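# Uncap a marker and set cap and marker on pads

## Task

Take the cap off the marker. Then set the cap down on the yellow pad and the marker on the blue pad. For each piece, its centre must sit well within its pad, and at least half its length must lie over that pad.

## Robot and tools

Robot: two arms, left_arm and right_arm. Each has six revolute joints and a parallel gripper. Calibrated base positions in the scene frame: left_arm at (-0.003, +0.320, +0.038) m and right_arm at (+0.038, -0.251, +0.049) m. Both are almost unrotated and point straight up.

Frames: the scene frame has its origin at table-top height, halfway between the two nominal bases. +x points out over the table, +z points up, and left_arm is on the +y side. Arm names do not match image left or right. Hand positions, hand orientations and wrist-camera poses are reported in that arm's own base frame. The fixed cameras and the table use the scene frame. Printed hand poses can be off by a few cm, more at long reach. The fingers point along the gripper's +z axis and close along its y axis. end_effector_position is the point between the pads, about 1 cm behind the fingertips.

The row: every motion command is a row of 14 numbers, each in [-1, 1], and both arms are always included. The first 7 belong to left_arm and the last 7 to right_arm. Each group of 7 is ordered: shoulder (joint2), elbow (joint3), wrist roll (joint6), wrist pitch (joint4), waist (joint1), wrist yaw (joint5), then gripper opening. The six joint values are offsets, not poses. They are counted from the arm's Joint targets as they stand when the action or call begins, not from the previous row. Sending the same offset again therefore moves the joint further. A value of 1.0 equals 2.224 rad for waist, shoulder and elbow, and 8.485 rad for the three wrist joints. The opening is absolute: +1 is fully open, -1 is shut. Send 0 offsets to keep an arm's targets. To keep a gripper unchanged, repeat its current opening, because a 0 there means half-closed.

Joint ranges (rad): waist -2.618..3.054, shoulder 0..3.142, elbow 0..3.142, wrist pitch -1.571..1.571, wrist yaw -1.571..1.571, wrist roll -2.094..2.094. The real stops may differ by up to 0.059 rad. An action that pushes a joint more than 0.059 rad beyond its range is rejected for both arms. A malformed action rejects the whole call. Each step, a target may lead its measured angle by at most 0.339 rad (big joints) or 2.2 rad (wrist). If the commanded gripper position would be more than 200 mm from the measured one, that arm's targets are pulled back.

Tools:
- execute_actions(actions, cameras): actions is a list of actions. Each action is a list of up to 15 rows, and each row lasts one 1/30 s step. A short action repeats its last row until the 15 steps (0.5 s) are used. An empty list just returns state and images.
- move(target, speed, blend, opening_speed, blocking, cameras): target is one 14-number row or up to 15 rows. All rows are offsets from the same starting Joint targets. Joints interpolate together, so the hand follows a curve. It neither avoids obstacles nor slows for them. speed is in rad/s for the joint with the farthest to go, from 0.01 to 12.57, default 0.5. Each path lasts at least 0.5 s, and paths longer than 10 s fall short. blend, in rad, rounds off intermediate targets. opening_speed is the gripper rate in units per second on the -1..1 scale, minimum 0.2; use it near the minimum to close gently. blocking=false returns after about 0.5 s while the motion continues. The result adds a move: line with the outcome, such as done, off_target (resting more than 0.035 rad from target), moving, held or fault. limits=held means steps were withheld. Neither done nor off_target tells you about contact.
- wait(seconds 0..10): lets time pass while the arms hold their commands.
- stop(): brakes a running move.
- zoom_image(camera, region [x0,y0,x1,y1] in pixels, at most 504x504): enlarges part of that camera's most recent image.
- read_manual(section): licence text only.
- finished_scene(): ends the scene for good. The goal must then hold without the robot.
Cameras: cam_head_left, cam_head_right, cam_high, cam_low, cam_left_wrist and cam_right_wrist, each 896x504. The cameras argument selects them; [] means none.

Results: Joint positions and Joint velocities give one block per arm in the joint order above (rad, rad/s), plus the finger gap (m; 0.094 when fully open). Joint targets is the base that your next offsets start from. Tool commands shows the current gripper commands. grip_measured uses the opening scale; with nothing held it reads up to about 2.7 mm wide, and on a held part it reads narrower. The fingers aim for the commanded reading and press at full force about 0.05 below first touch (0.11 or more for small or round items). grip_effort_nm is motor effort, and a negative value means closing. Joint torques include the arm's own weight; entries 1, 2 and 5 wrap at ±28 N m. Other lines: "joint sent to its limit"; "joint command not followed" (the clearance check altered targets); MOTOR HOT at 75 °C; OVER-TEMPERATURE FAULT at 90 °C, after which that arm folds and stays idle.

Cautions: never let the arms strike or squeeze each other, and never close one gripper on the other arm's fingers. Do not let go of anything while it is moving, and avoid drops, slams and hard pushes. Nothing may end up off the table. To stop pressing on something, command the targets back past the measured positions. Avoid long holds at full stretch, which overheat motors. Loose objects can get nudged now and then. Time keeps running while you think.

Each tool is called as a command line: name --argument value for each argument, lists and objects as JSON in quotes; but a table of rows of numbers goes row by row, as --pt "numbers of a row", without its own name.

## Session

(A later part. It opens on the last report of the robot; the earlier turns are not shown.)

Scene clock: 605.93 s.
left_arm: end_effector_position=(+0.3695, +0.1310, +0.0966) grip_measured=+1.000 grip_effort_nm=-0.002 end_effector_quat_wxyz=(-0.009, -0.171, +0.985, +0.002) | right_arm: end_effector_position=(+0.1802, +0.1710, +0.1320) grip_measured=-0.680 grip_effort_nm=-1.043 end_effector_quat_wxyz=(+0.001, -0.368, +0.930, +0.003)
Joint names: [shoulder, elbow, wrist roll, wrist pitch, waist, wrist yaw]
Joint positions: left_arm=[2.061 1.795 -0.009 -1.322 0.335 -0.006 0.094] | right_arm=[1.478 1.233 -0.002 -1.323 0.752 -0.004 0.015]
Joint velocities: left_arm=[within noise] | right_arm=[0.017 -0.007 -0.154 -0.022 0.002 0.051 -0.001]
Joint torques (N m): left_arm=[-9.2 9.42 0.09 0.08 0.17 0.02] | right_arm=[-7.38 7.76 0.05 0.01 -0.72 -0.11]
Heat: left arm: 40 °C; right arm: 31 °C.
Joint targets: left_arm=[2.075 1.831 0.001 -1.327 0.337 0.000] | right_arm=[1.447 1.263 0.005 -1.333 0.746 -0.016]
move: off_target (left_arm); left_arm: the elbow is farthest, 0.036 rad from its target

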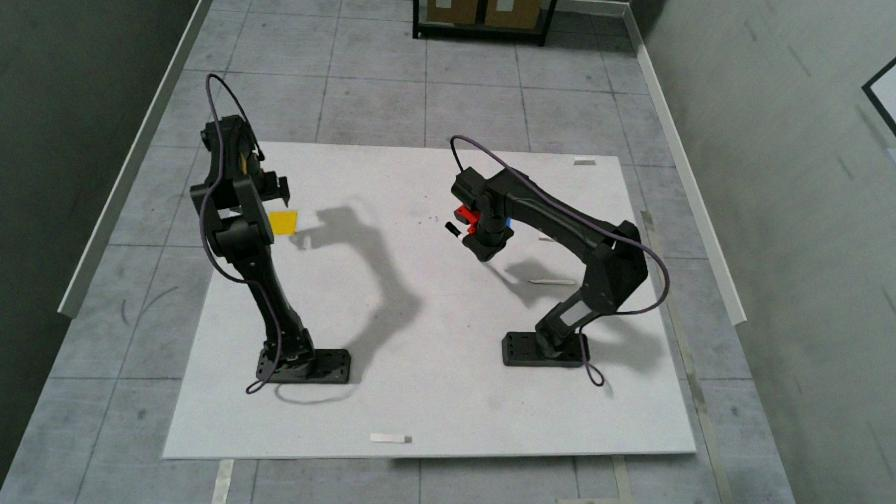

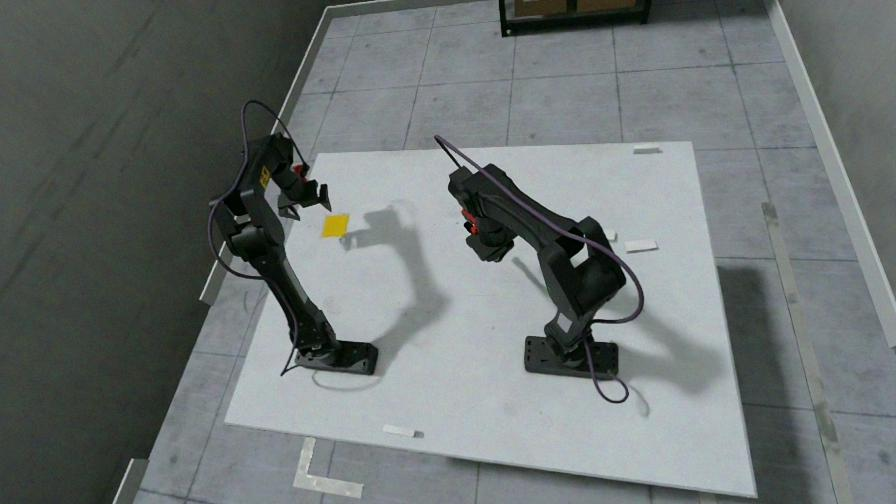

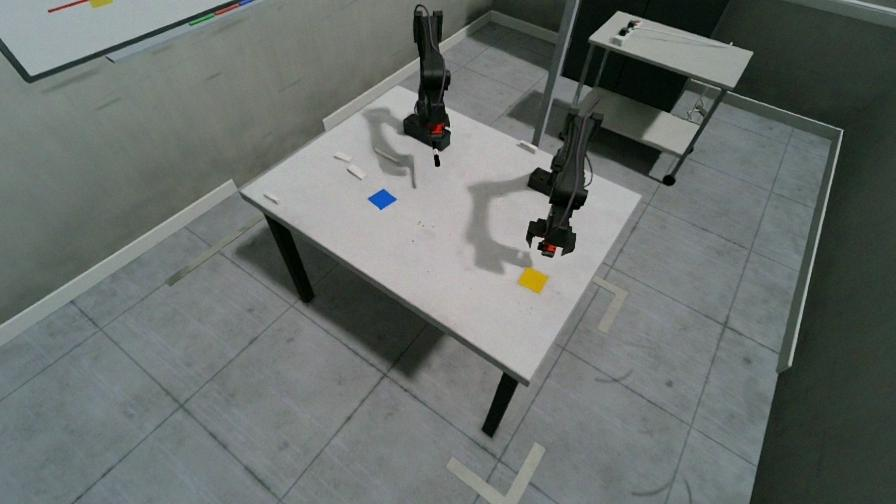

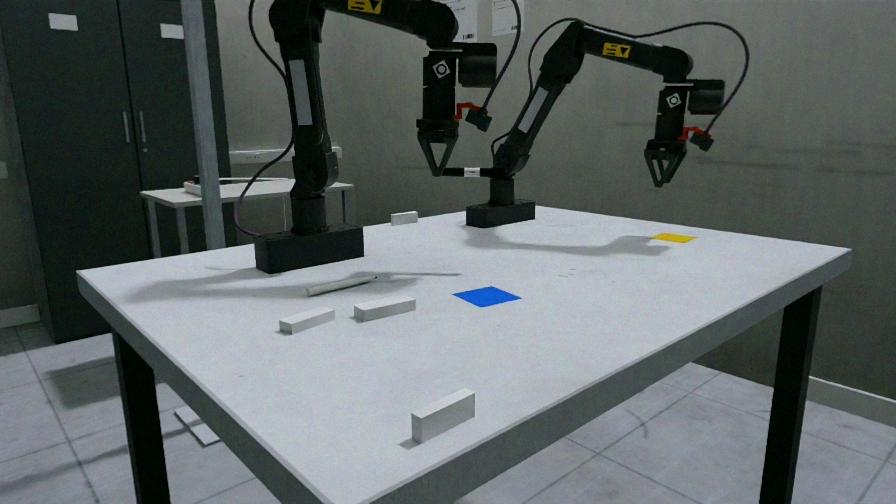

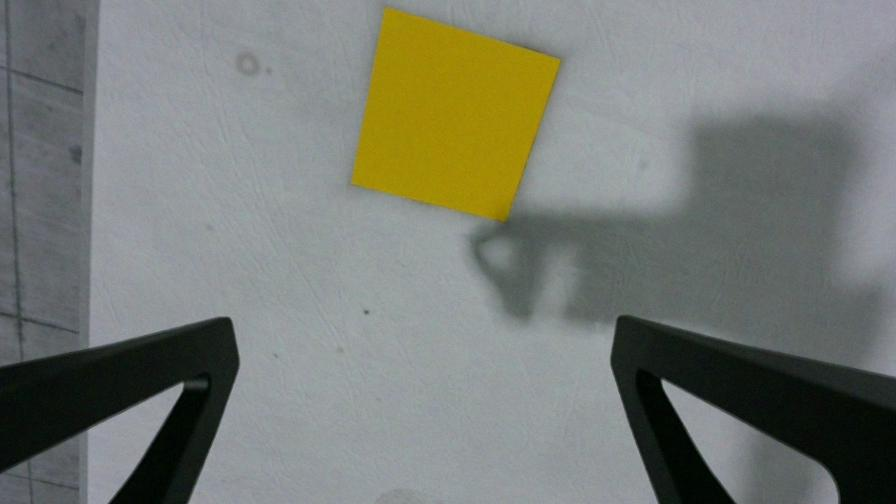

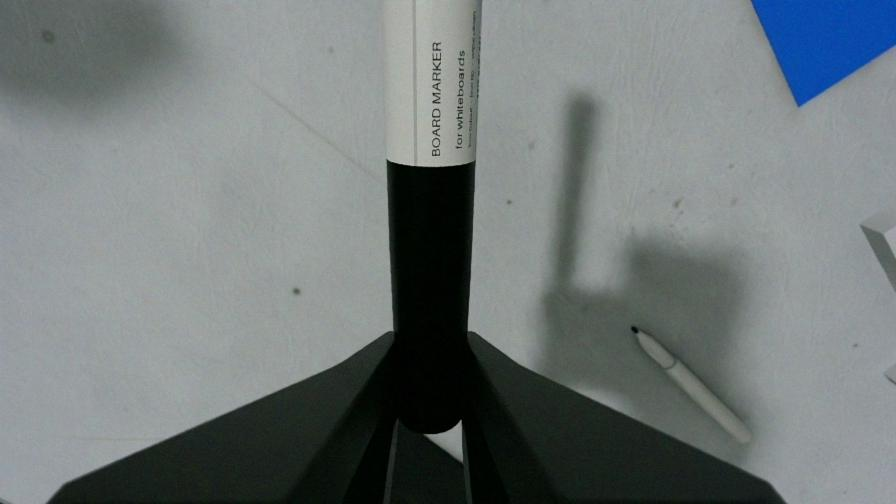

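move --pt "-0.1668 -0.7289 -0.1862 0.3374 -0.3089 0 -0.04 0 0 0 0 0 0 -0.85" --pt "-0.1668 -0.7289 -0.1862 0.3374 -0.5306 0 -0.04 0 0 0 0 0 0 -0.85" --speed '[1.0, 0.4]'

Scene clock: 668.80 s.
left_arm: end_effector_position=(+0.2508, -0.2789, +0.0688) grip_measured=-0.037 grip_effort_nm=-0.144 end_effector_quat_wxyz=(+0.210, -0.289, +0.746, -0.562) | right_arm: end_effector_position=(+0.1800, +0.1708, +0.1321) grip_measured=-0.680 grip_effort_nm=-1.043 end_effector_quat_wxyz=(+0.000, -0.367, +0.930, +0.003)
Joint names: [shoulder, elbow, wrist roll, wrist pitch, waist, wrist yaw]
Joint positions: left_arm=[1.728 0.22 -1.581 1.224 -0.838 0.006 0.045] | right_arm=[1.477 1.233 -0.001 -1.324 0.752 -0.004 0.015]
Joint velocities: within noise
Joint torques (N m): left_arm=[-6.8 2.3 0.01 5.5 -0.46 -0.08] | right_arm=[-7.32 7.77 0.05 0.01 -0.58 -0.12]
Heat: left arm: 41 °C; right arm: 31 °C.
Joint targets: left_arm=[1.704 0.210 -1.579 1.536 -0.843 0.000] | right_arm=[1.447 1.263 0.006 -1.333 0.746 -0.016]
move: off_target (left_arm); left_arm: the wrist pitch is farthest, 0.311 rad from its target

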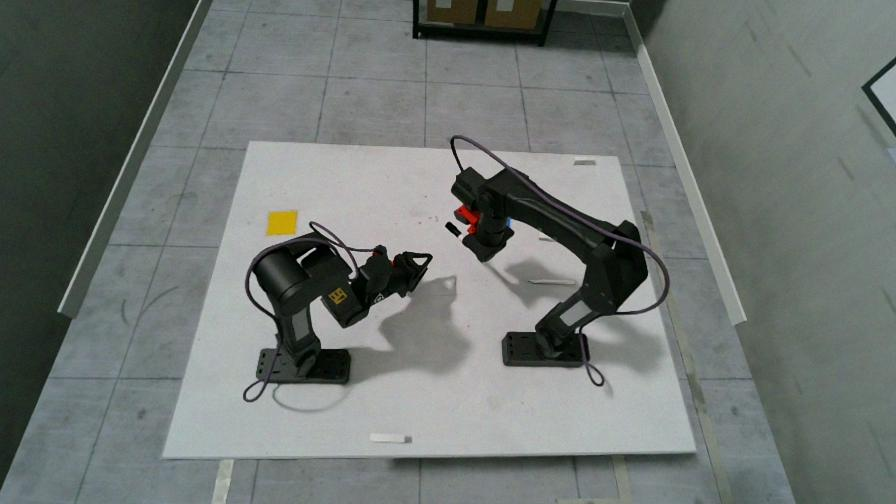

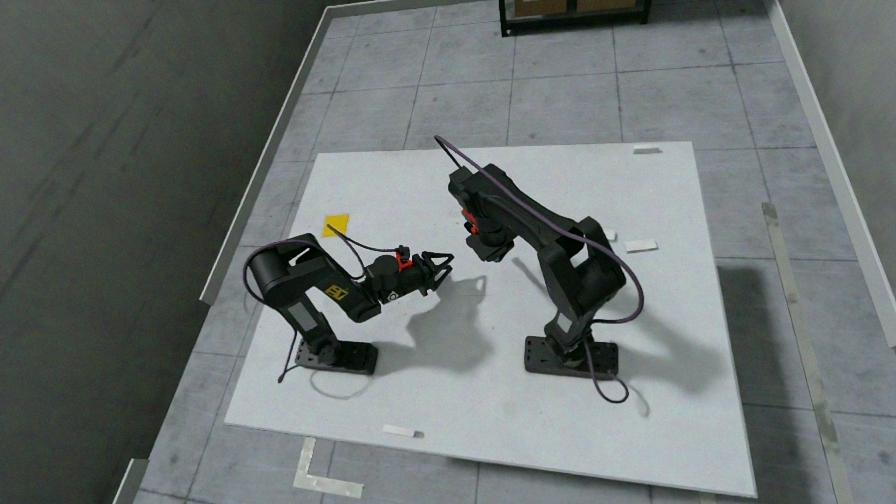

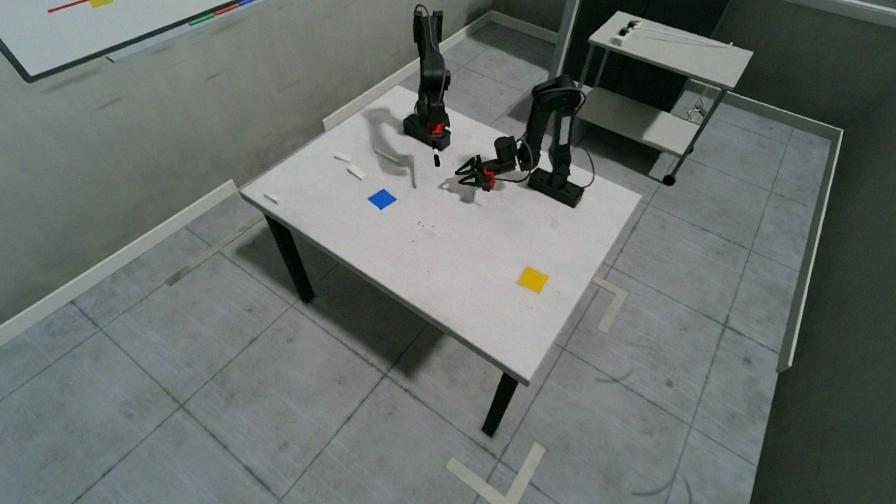

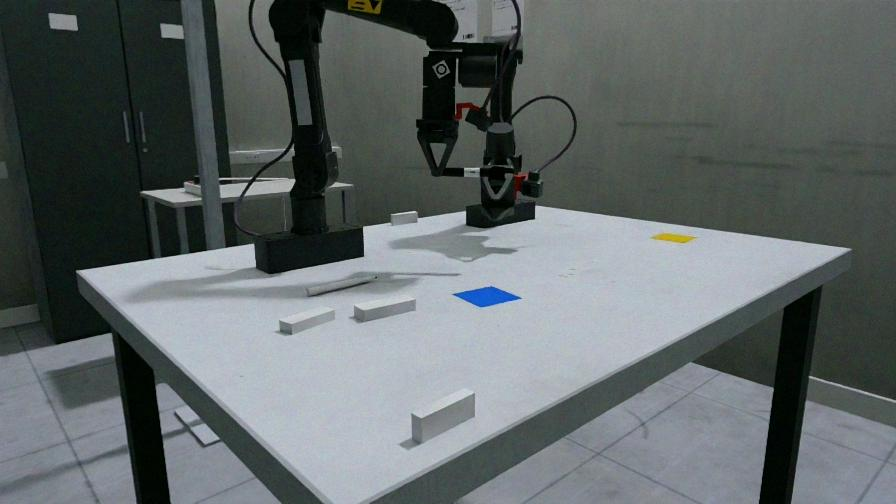

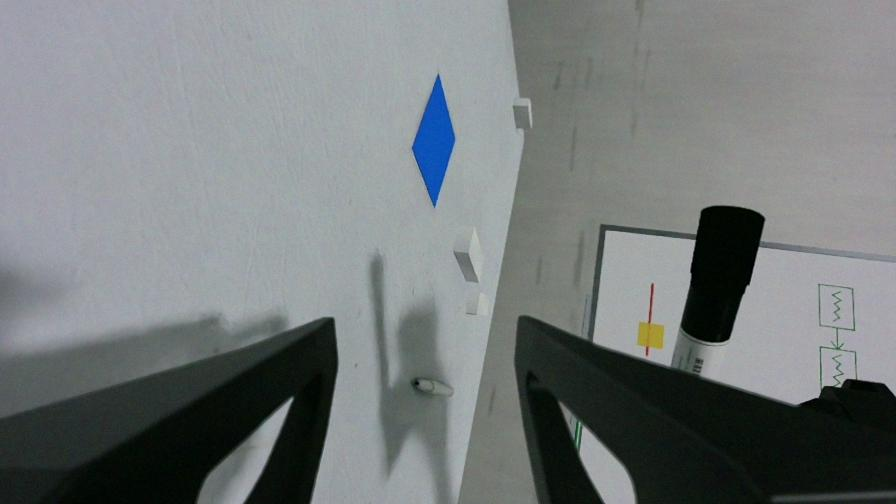

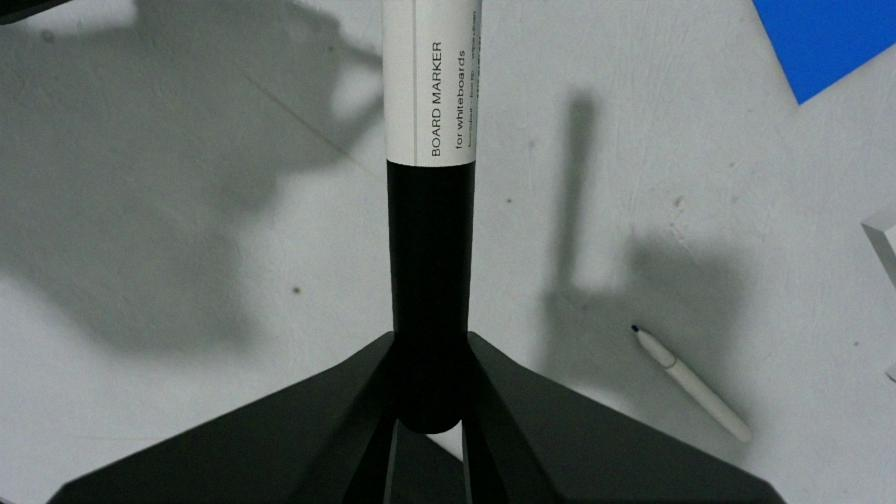

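move --pt "0 0 0 -0.0600 0 0 -0.04 0.0769 0.1079 -0.0305 -0.0136 -0.0877 0 -0.85" --pt "-0.0823 0.1583 0 -0.0787 0.0270 0 -0.04 0.0769 0.1079 -0.0305 -0.0136 -0.0877 0 -0.85" --speed 0.5

Scene clock: 782.30 s.
left_arm: end_effector_position=(+0.3106, -0.3128, +0.1757) grip_measured=-0.037 grip_effort_nm=-0.139 end_effector_quat_wxyz=(+0.245, -0.289, +0.694, -0.612) | right_arm: end_effector_position=(+0.2362, +0.1491, +0.1609) grip_measured=-0.680 grip_effort_nm=-1.043 end_effector_quat_wxyz=(-0.001, -0.386, +0.922, +0.004)
Joint names: [shoulder, elbow, wrist roll, wrist pitch, waist, wrist yaw]
Joint positions: left_arm=[1.541 0.538 -1.585 0.872 -0.789 0.007 0.045] | right_arm=[1.604 1.47 -0.238 -1.437 0.555 -0.007 0.015]
Joint velocities: within noise
Joint torques (N m): left_arm=[-6.98 8.27 0.05 1.82 0.58 -0.09] | right_arm=[-4.85 8.05 -0.21 -0.01 -0.54 -0.12]
Heat: left arm: 78 °C; right arm: 32 °C. Fold the left arm in close to its base, or ease its load, before you think long.
Joint targets: left_arm=[1.521 0.562 -1.579 0.868 -0.783 -0.001] | right_arm=[1.617 1.503 -0.253 -1.448 0.551 -0.016]
MOTOR HOT: the wrist pitch of the left arm reports 78 °C; the controller's stop level is 90 °C. To cool a motor, set the load down, stop pushing, or move to a pose that needs little force.
move: done

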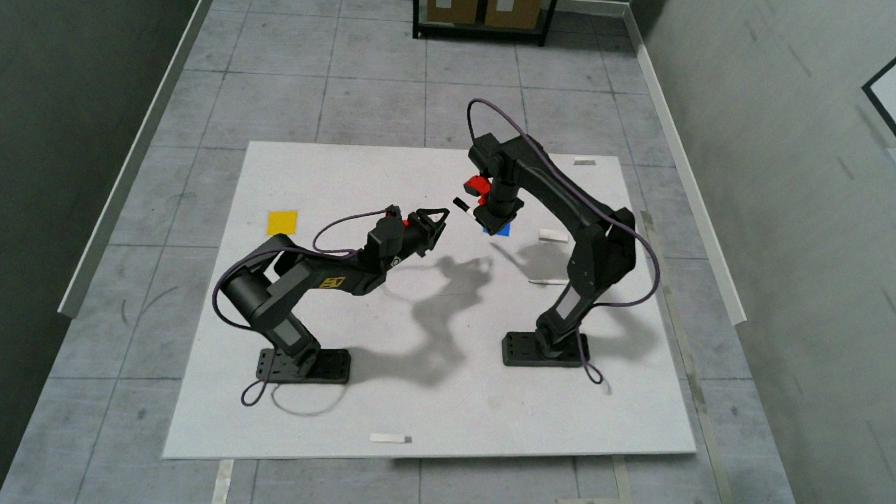

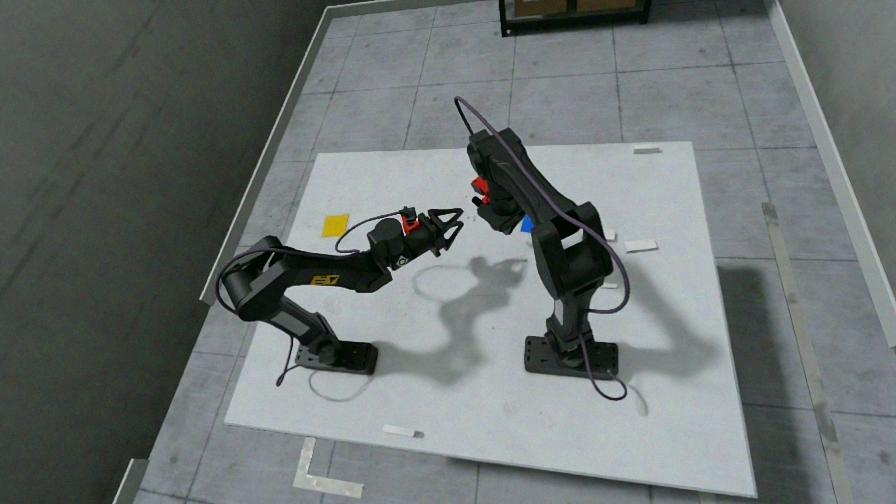

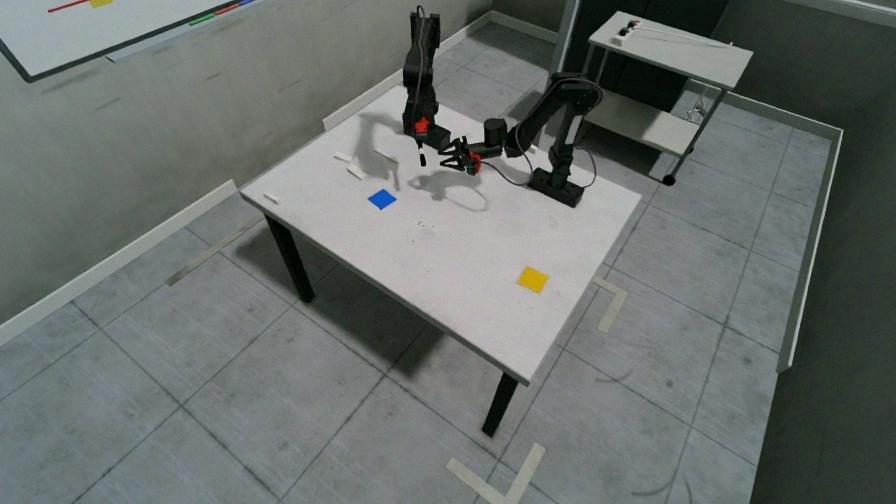

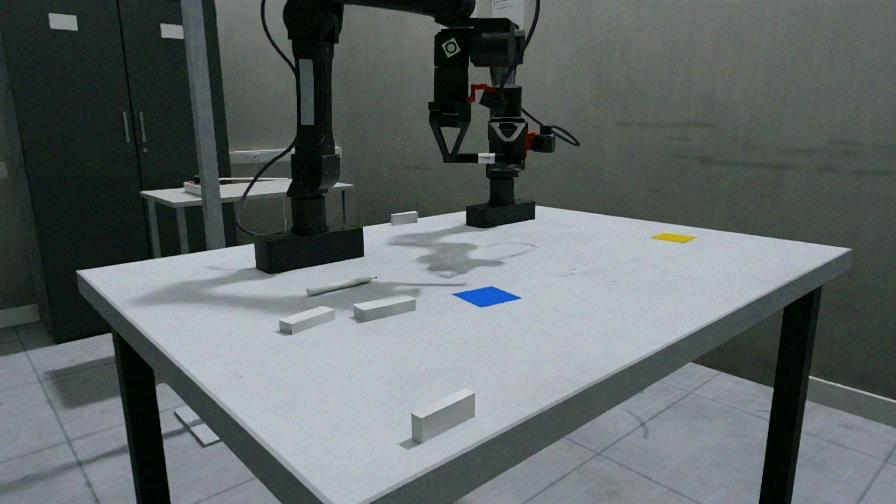

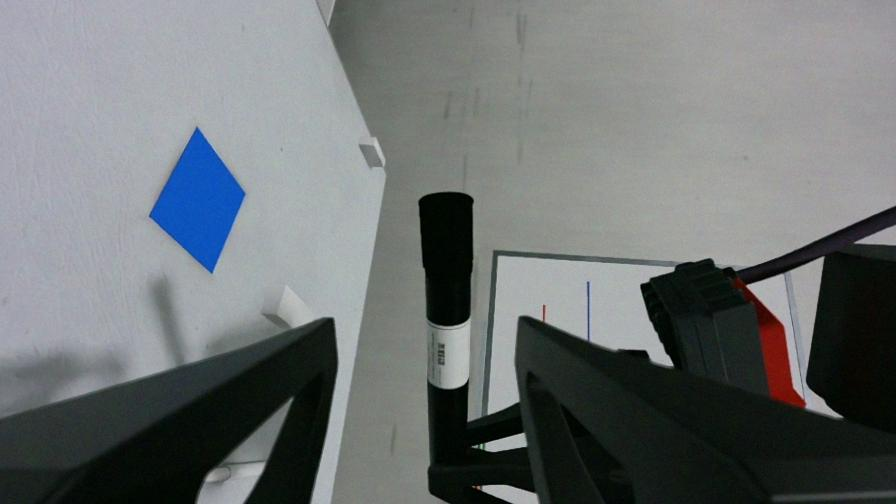

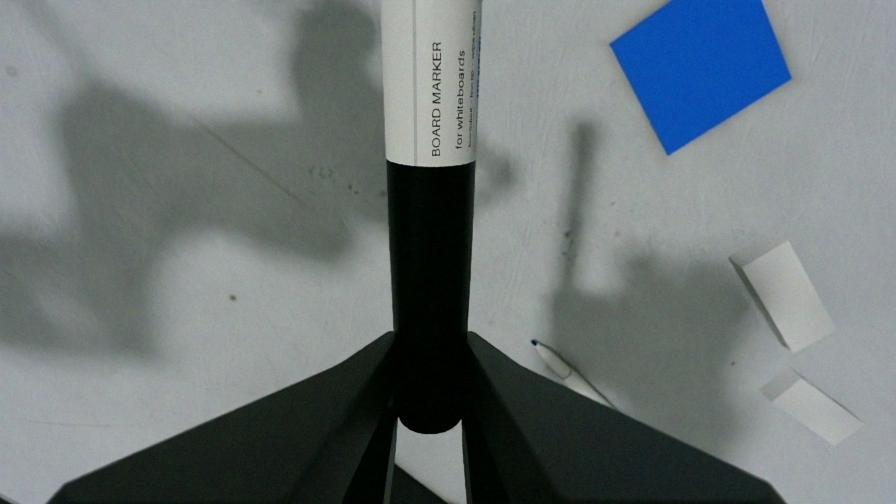

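move --target '[0.0805, 0.0683, 0, -0.0012, 0.0076, 0, -0.04, 0, 0, 0, 0, 0, 0, -0.85]' --speed 0.3 --cameras '["cam_left_wrist", "cam_low"]'

Scene clock: 817.10 s.
left_arm: end_effector_position=(+0.3423, -0.3337, +0.1668) grip_measured=-0.037 grip_effort_nm=-0.149 end_effector_quat_wxyz=(+0.247, -0.298, +0.698, -0.603) | right_arm: end_effector_position=(+0.2360, +0.1490, +0.1609) grip_measured=-0.680 grip_effort_nm=-1.048 end_effector_quat_wxyz=(-0.001, -0.386, +0.922, +0.003)
Joint names: [shoulder, elbow, wrist roll, wrist pitch, waist, wrist yaw]
Joint positions: left_arm=[1.691 0.678 -1.585 0.86 -0.772 0.007 0.045] | right_arm=[1.604 1.47 -0.238 -1.438 0.555 -0.007 0.015]
Joint velocities: within noise
Joint torques (N m): left_arm=[-6.08 9.46 0.02 1.84 0.58 -0.11] | right_arm=[-4.79 7.92 -0.16 -0.01 -0.5 -0.11]
Heat: left arm: 59 °C; right arm: 32 °C.
Joint targets: left_arm=[1.700 0.714 -1.579 0.858 -0.766 -0.001] | right_arm=[1.617 1.503 -0.253 -1.448 0.551 -0.016]
MOTOR HOT: cleared for the motors of the left arm.
move: done
Images, in order (width x height): cam_low 896x504, cam_left_wrist 896x504.

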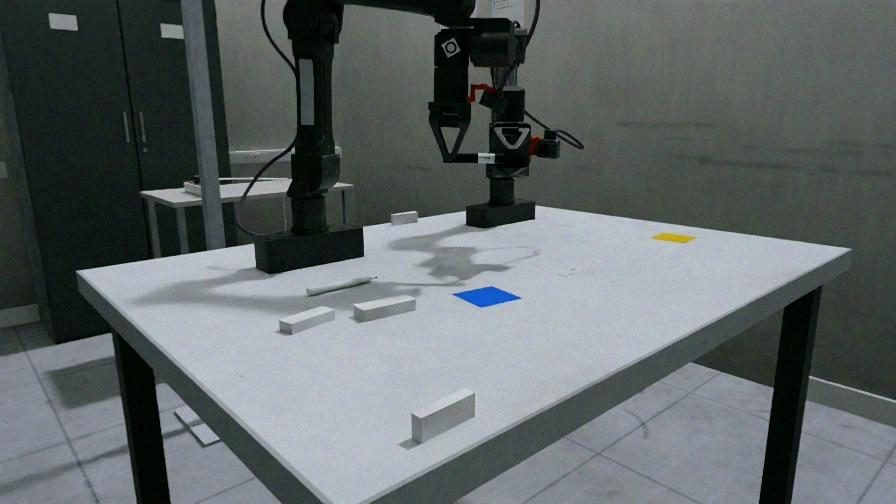

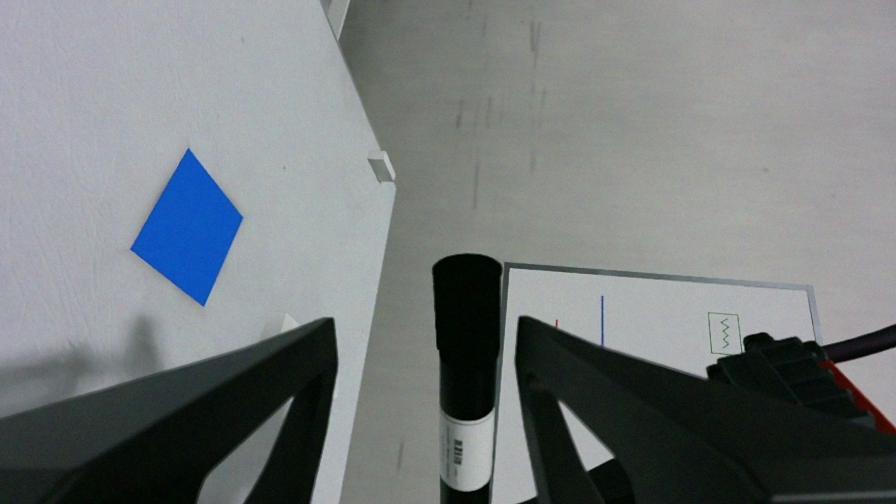

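move --pt "-0.0243 0.0040 0 -0.0023 0 0 -0.04 0 0 0 0 0 0 -0.85" --pt "0.0414 0.0549 0 -0.0025 0 0 -0.04 0 0 0 0 0 0 -0.85" --speed 0.2 --cameras '["cam_left_wrist", "cam_low", "cam_right_wrist"]'

Scene clock: 835.70 s.
left_arm: end_effector_position=(+0.3631, -0.3539, +0.1703) grip_measured=-0.037 grip_effort_nm=-0.149 end_effector_quat_wxyz=(+0.248, -0.297, +0.696, -0.605) | right_arm: end_effector_position=(+0.2359, +0.1490, +0.1609) grip_measured=-0.680 grip_effort_nm=-1.038 end_effector_quat_wxyz=(-0.001, -0.386, +0.922, +0.003)
Joint names: [shoulder, elbow, wrist roll, wrist pitch, waist, wrist yaw]
Joint positions: left_arm=[1.782 0.799 -1.585 0.838 -0.772 0.007 0.045] | right_arm=[1.604 1.47 -0.238 -1.438 0.555 -0.007 0.015]
Joint velocities: within noise
Joint torques (N m): left_arm=[-7.17 9.57 0.05 1.87 0.54 -0.13] | right_arm=[-4.96 7.99 -0.19 0 -0.39 -0.1]
Heat: left arm: 55 °C; right arm: 33 °C.
Joint targets: left_arm=[1.792 0.836 -1.579 0.837 -0.766 -0.001] | right_arm=[1.617 1.503 -0.253 -1.448 0.551 -0.016]
move: off_target (left_arm); left_arm: the elbow is farthest, 0.037 rad from its target
Images, in order (width x height): cam_low 896x504, cam_left_wrist 896x504, cam_right_wrist 896x504.

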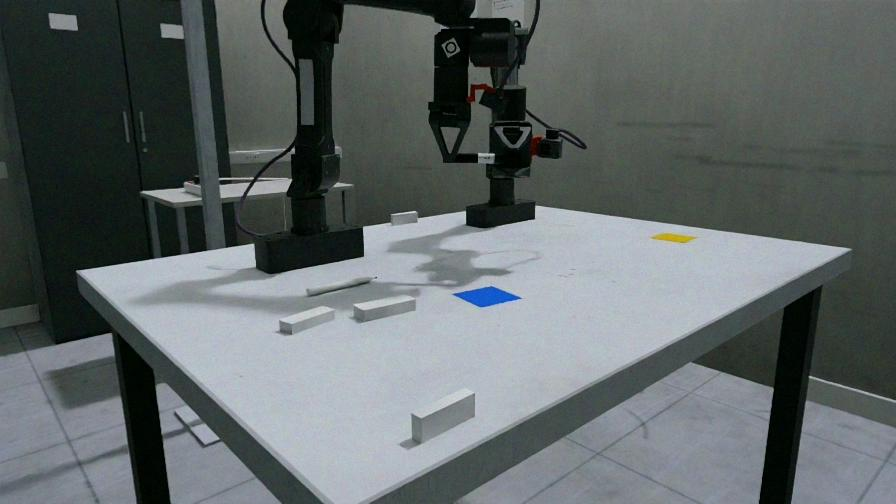

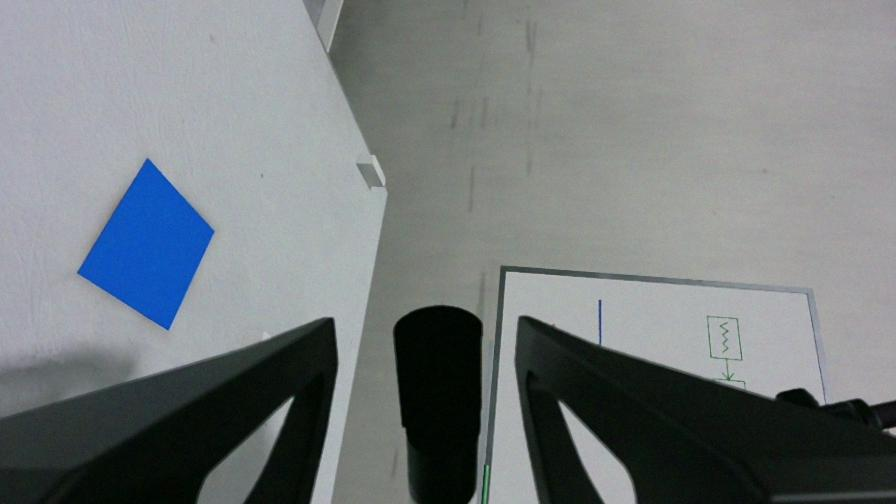

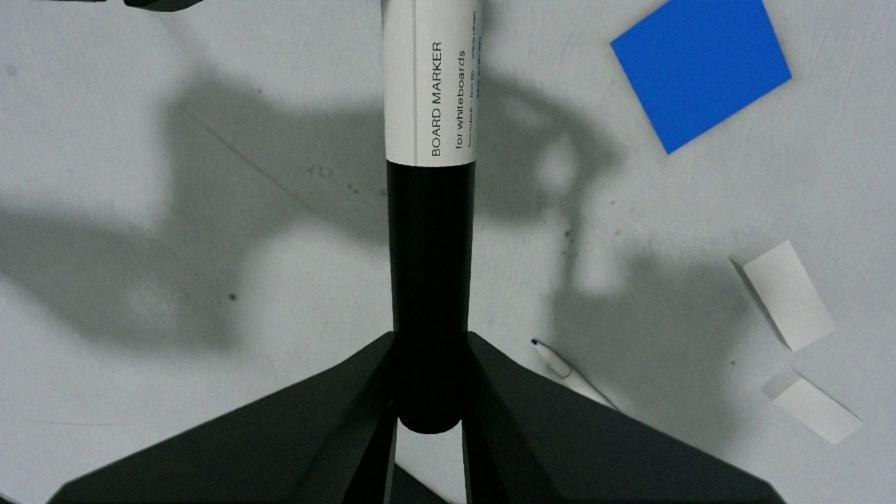

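move --target '[0, 0, 0, 0, 0, 0, -0.80, 0, 0, 0, 0, 0, 0, -0.85]' --opening_speed 0.5 --cameras '["cam_left_wrist", "cam_right_wrist"]'

Scene clock: 849.60 s.
left_arm: end_effector_position=(+0.3632, -0.3541, +0.1714) grip_measured=-0.640 grip_effort_nm=-1.033 end_effector_quat_wxyz=(+0.248, -0.296, +0.694, -0.607) | right_arm: end_effector_position=(+0.2355, +0.1487, +0.1609) grip_measured=-0.680 grip_effort_nm=-1.043 end_effector_quat_wxyz=(-0.002, -0.386, +0.922, +0.003)
Joint names: [shoulder, elbow, wrist roll, wrist pitch, waist, wrist yaw]
Joint positions: left_arm=[1.782 0.799 -1.585 0.842 -0.772 0.007 0.017] | right_arm=[1.604 1.47 -0.238 -1.44 0.555 -0.007 0.015]
Joint velocities: within noise
Joint torques (N m): left_arm=[-7.02 9.68 0.08 1.8 0.57 -0.11] | right_arm=[-4.92 7.98 -0.19 0.01 -0.43 -0.11]
Heat: left arm: 53 °C; right arm: 33 °C.
Joint targets: left_arm=[1.792 0.836 -1.579 0.837 -0.766 0.000] | right_arm=[1.617 1.503 -0.253 -1.448 0.551 -0.016]
move: off_target (left_arm); left_arm: the elbow is farthest, 0.037 rad from its target
Images, in order (width x height): cam_left_wrist 896x504, cam_right_wrist 896x504.

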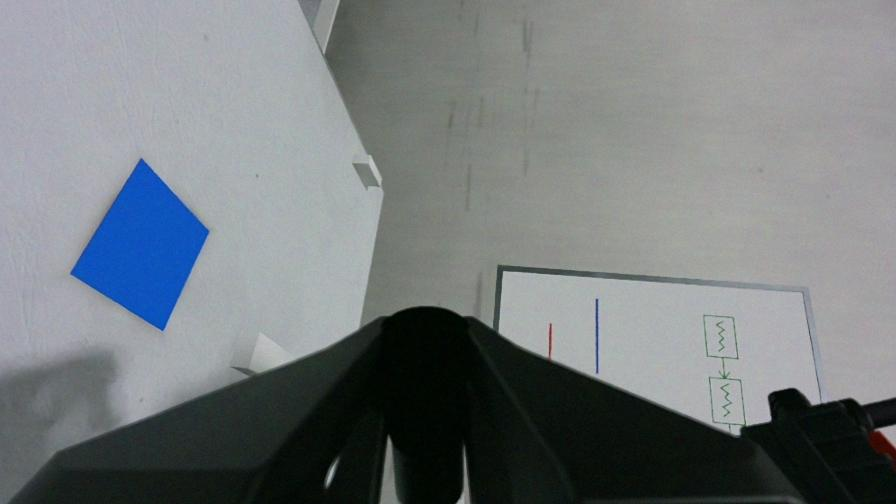

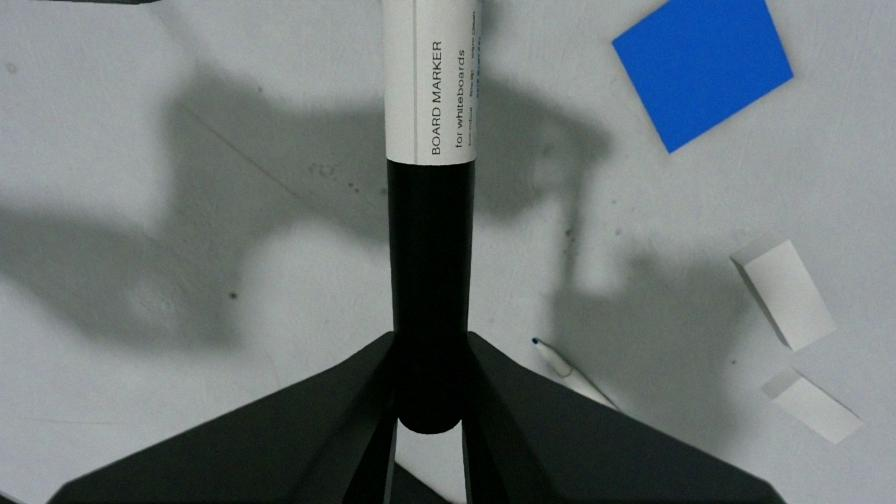

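move --pt "0 0 0 0 0 0 -0.80 -0.0634 -0.0598 -0.0018 -0.0004 -0.0112 0 -0.85" --pt "0 0 0 0 0 0 -0.80 -0.1043 -0.0964 -0.0051 -0.0015 -0.0238 0 -0.85" --speed 0.15

Scene clock: 883.23 s.
left_arm: end_effector_position=(+0.3487, -0.3713, +0.1787) grip_measured=-0.640 grip_effort_nm=-1.023 end_effector_quat_wxyz=(+0.219, -0.264, +0.700, -0.626) | right_arm: end_effector_position=(+0.2173, +0.1278, +0.1618) grip_measured=-0.680 grip_effort_nm=-1.043 end_effector_quat_wxyz=(+0.037, -0.382, +0.923, +0.016)
Joint names: [shoulder, elbow, wrist roll, wrist pitch, waist, wrist yaw]
Joint positions: left_arm=[1.782 0.81 -1.585 0.852 -0.79 0.083 0.017] | right_arm=[1.429 1.306 -0.273 -1.371 0.511 -0.023 0.015]
Joint velocities: within noise
Joint torques (N m): left_arm=[-7.15 8.58 0.03 1.72 2.3 -0.98] | right_arm=[-7.97 4.03 -0.28 -0.64 -1.28 0.05]
Heat: left arm: 50 °C; right arm: 33 °C.
Joint targets: left_arm=[1.792 0.836 -1.579 0.837 -0.766 0.000] | right_arm=[1.385 1.289 -0.297 -1.461 0.498 -0.016]
move: off_target (left_arm, right_arm); left_arm: the wrist yaw is farthest, 0.083 rad from its target; right_arm: the wrist pitch is farthest, 0.090 rad from its target

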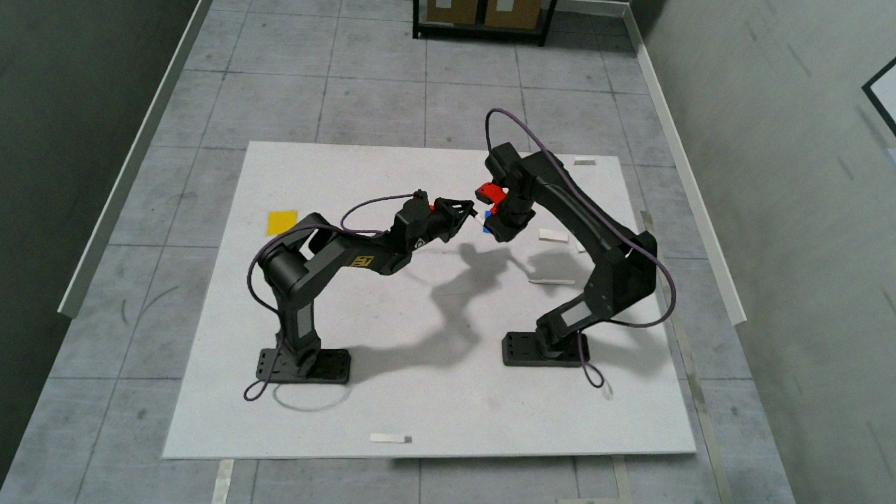

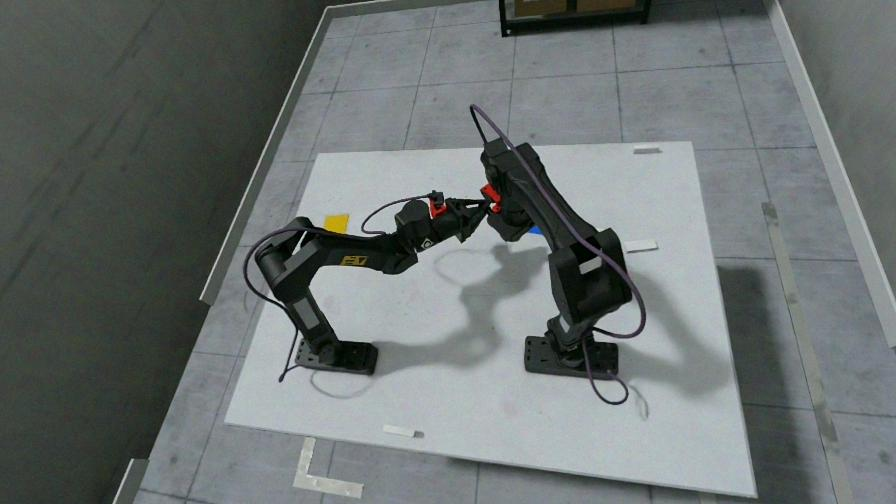

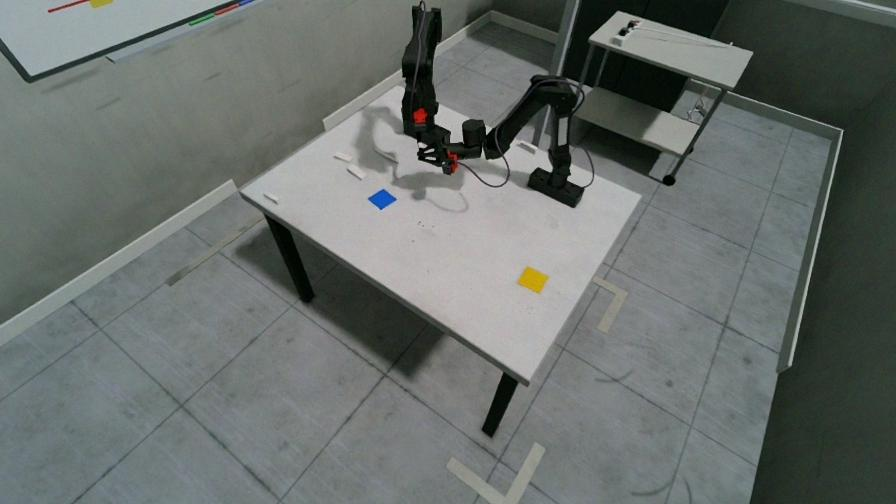

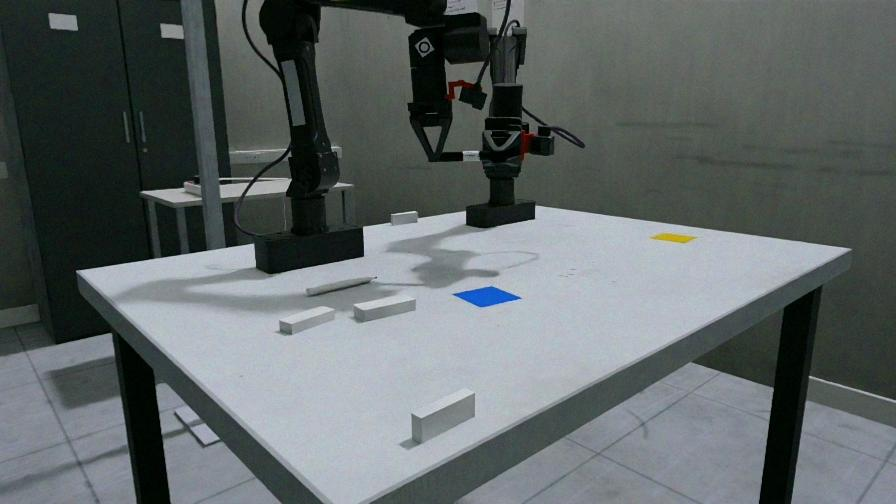

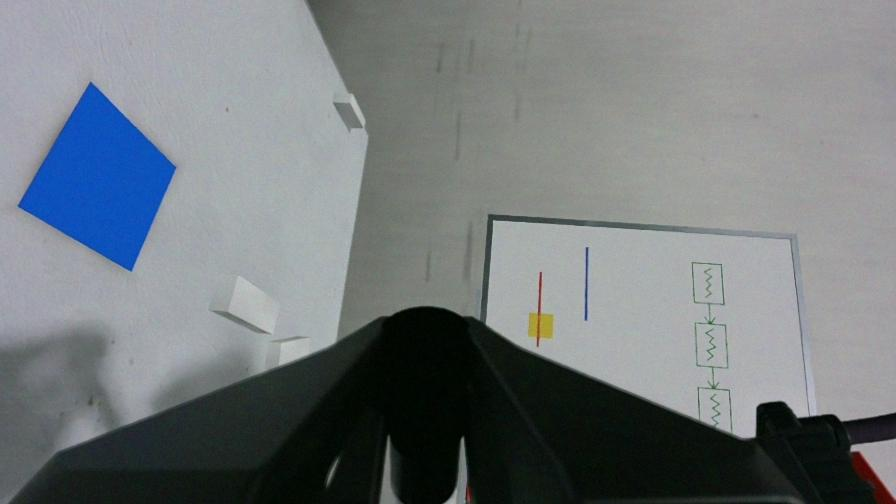

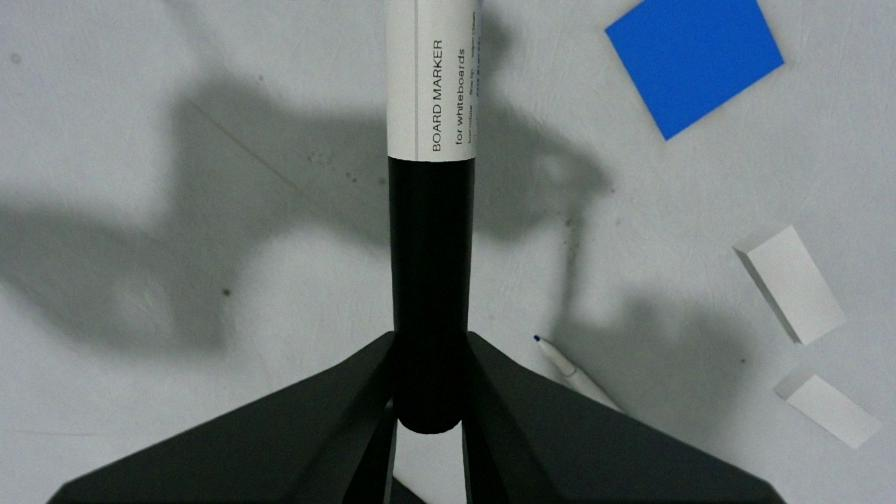

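move --target '[0, 0, 0, 0, 0.0180, -0.0106, -0.80, 0, -0.0076, 0, -0.0088, -0.0022, 0.0029, -0.90]' --speed 0.1 --cameras '["cam_left_wrist", "cam_right_wrist", "cam_low"]'

Scene clock: 956.97 s.
left_arm: end_effector_position=(+0.3515, -0.3690, +0.1787) grip_measured=-0.640 grip_effort_nm=-1.033 end_effector_quat_wxyz=(+0.227, -0.270, +0.697, -0.624) | right_arm: end_effector_position=(+0.2180, +0.1279, +0.1597) grip_measured=-0.680 grip_effort_nm=-1.043 end_effector_quat_wxyz=(+0.038, -0.384, +0.923, +0.016)
Joint names: [shoulder, elbow, wrist roll, wrist pitch, waist, wrist yaw]
Joint positions: left_arm=[1.782 0.81 -1.585 0.852 -0.79 0.063 0.017] | right_arm=[1.429 1.297 -0.277 -1.361 0.51 -0.023 0.015]
Joint velocities: within noise
Joint torques (N m): left_arm=[-7.06 8.65 0.05 1.71 5.87 -1.74] | right_arm=[-7.94 3.37 -0.24 -1.42 -1.7 0.28]
Heat: left arm: 46 °C; right arm: 35 °C.
Joint targets: left_arm=[1.792 0.836 -1.579 0.837 -0.726 -0.091] | right_arm=[1.385 1.272 -0.296 -1.536 0.493 0.009]
move: off_target (left_arm, right_arm); left_arm: the wrist yaw is farthest, 0.153 rad from its target; right_arm: the wrist pitch is farthest, 0.175 rad from its target
Images, in order (width x height): cam_low 896x504, cam_left_wrist 896x504, cam_right_wrist 896x504.

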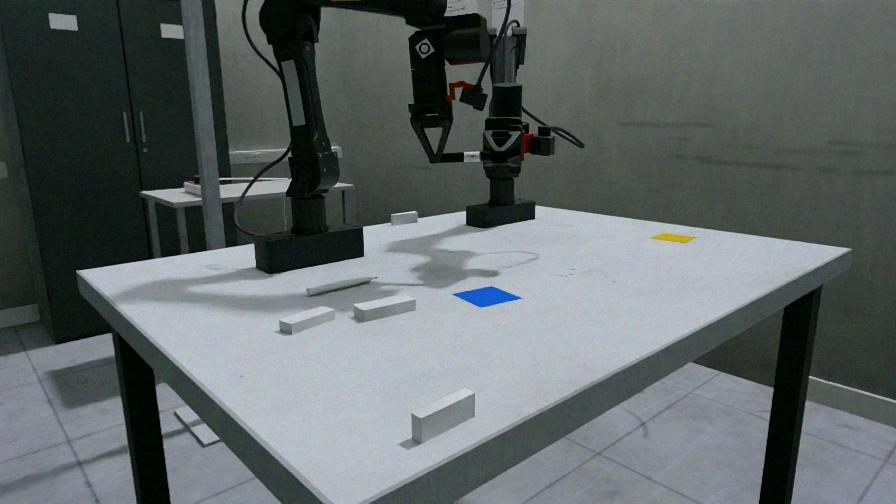

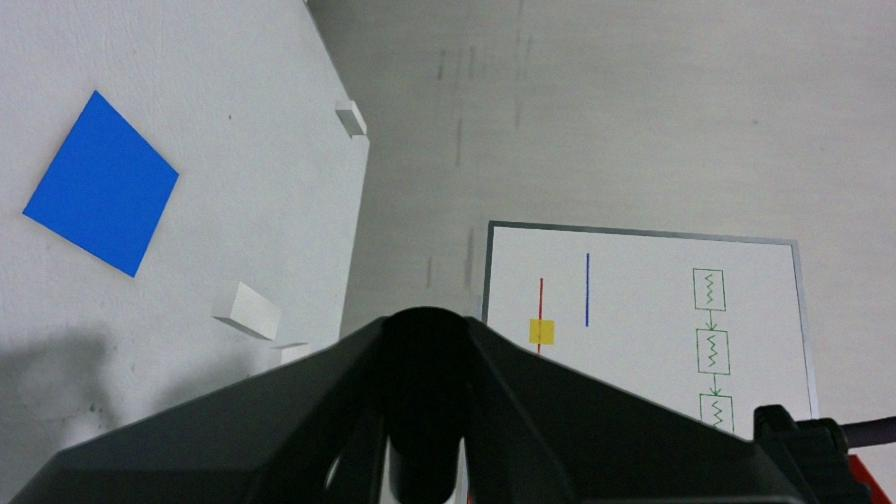

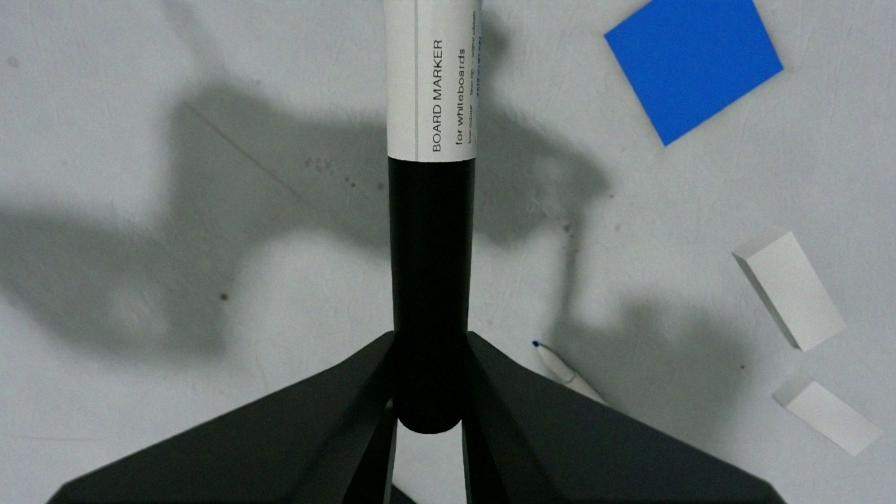

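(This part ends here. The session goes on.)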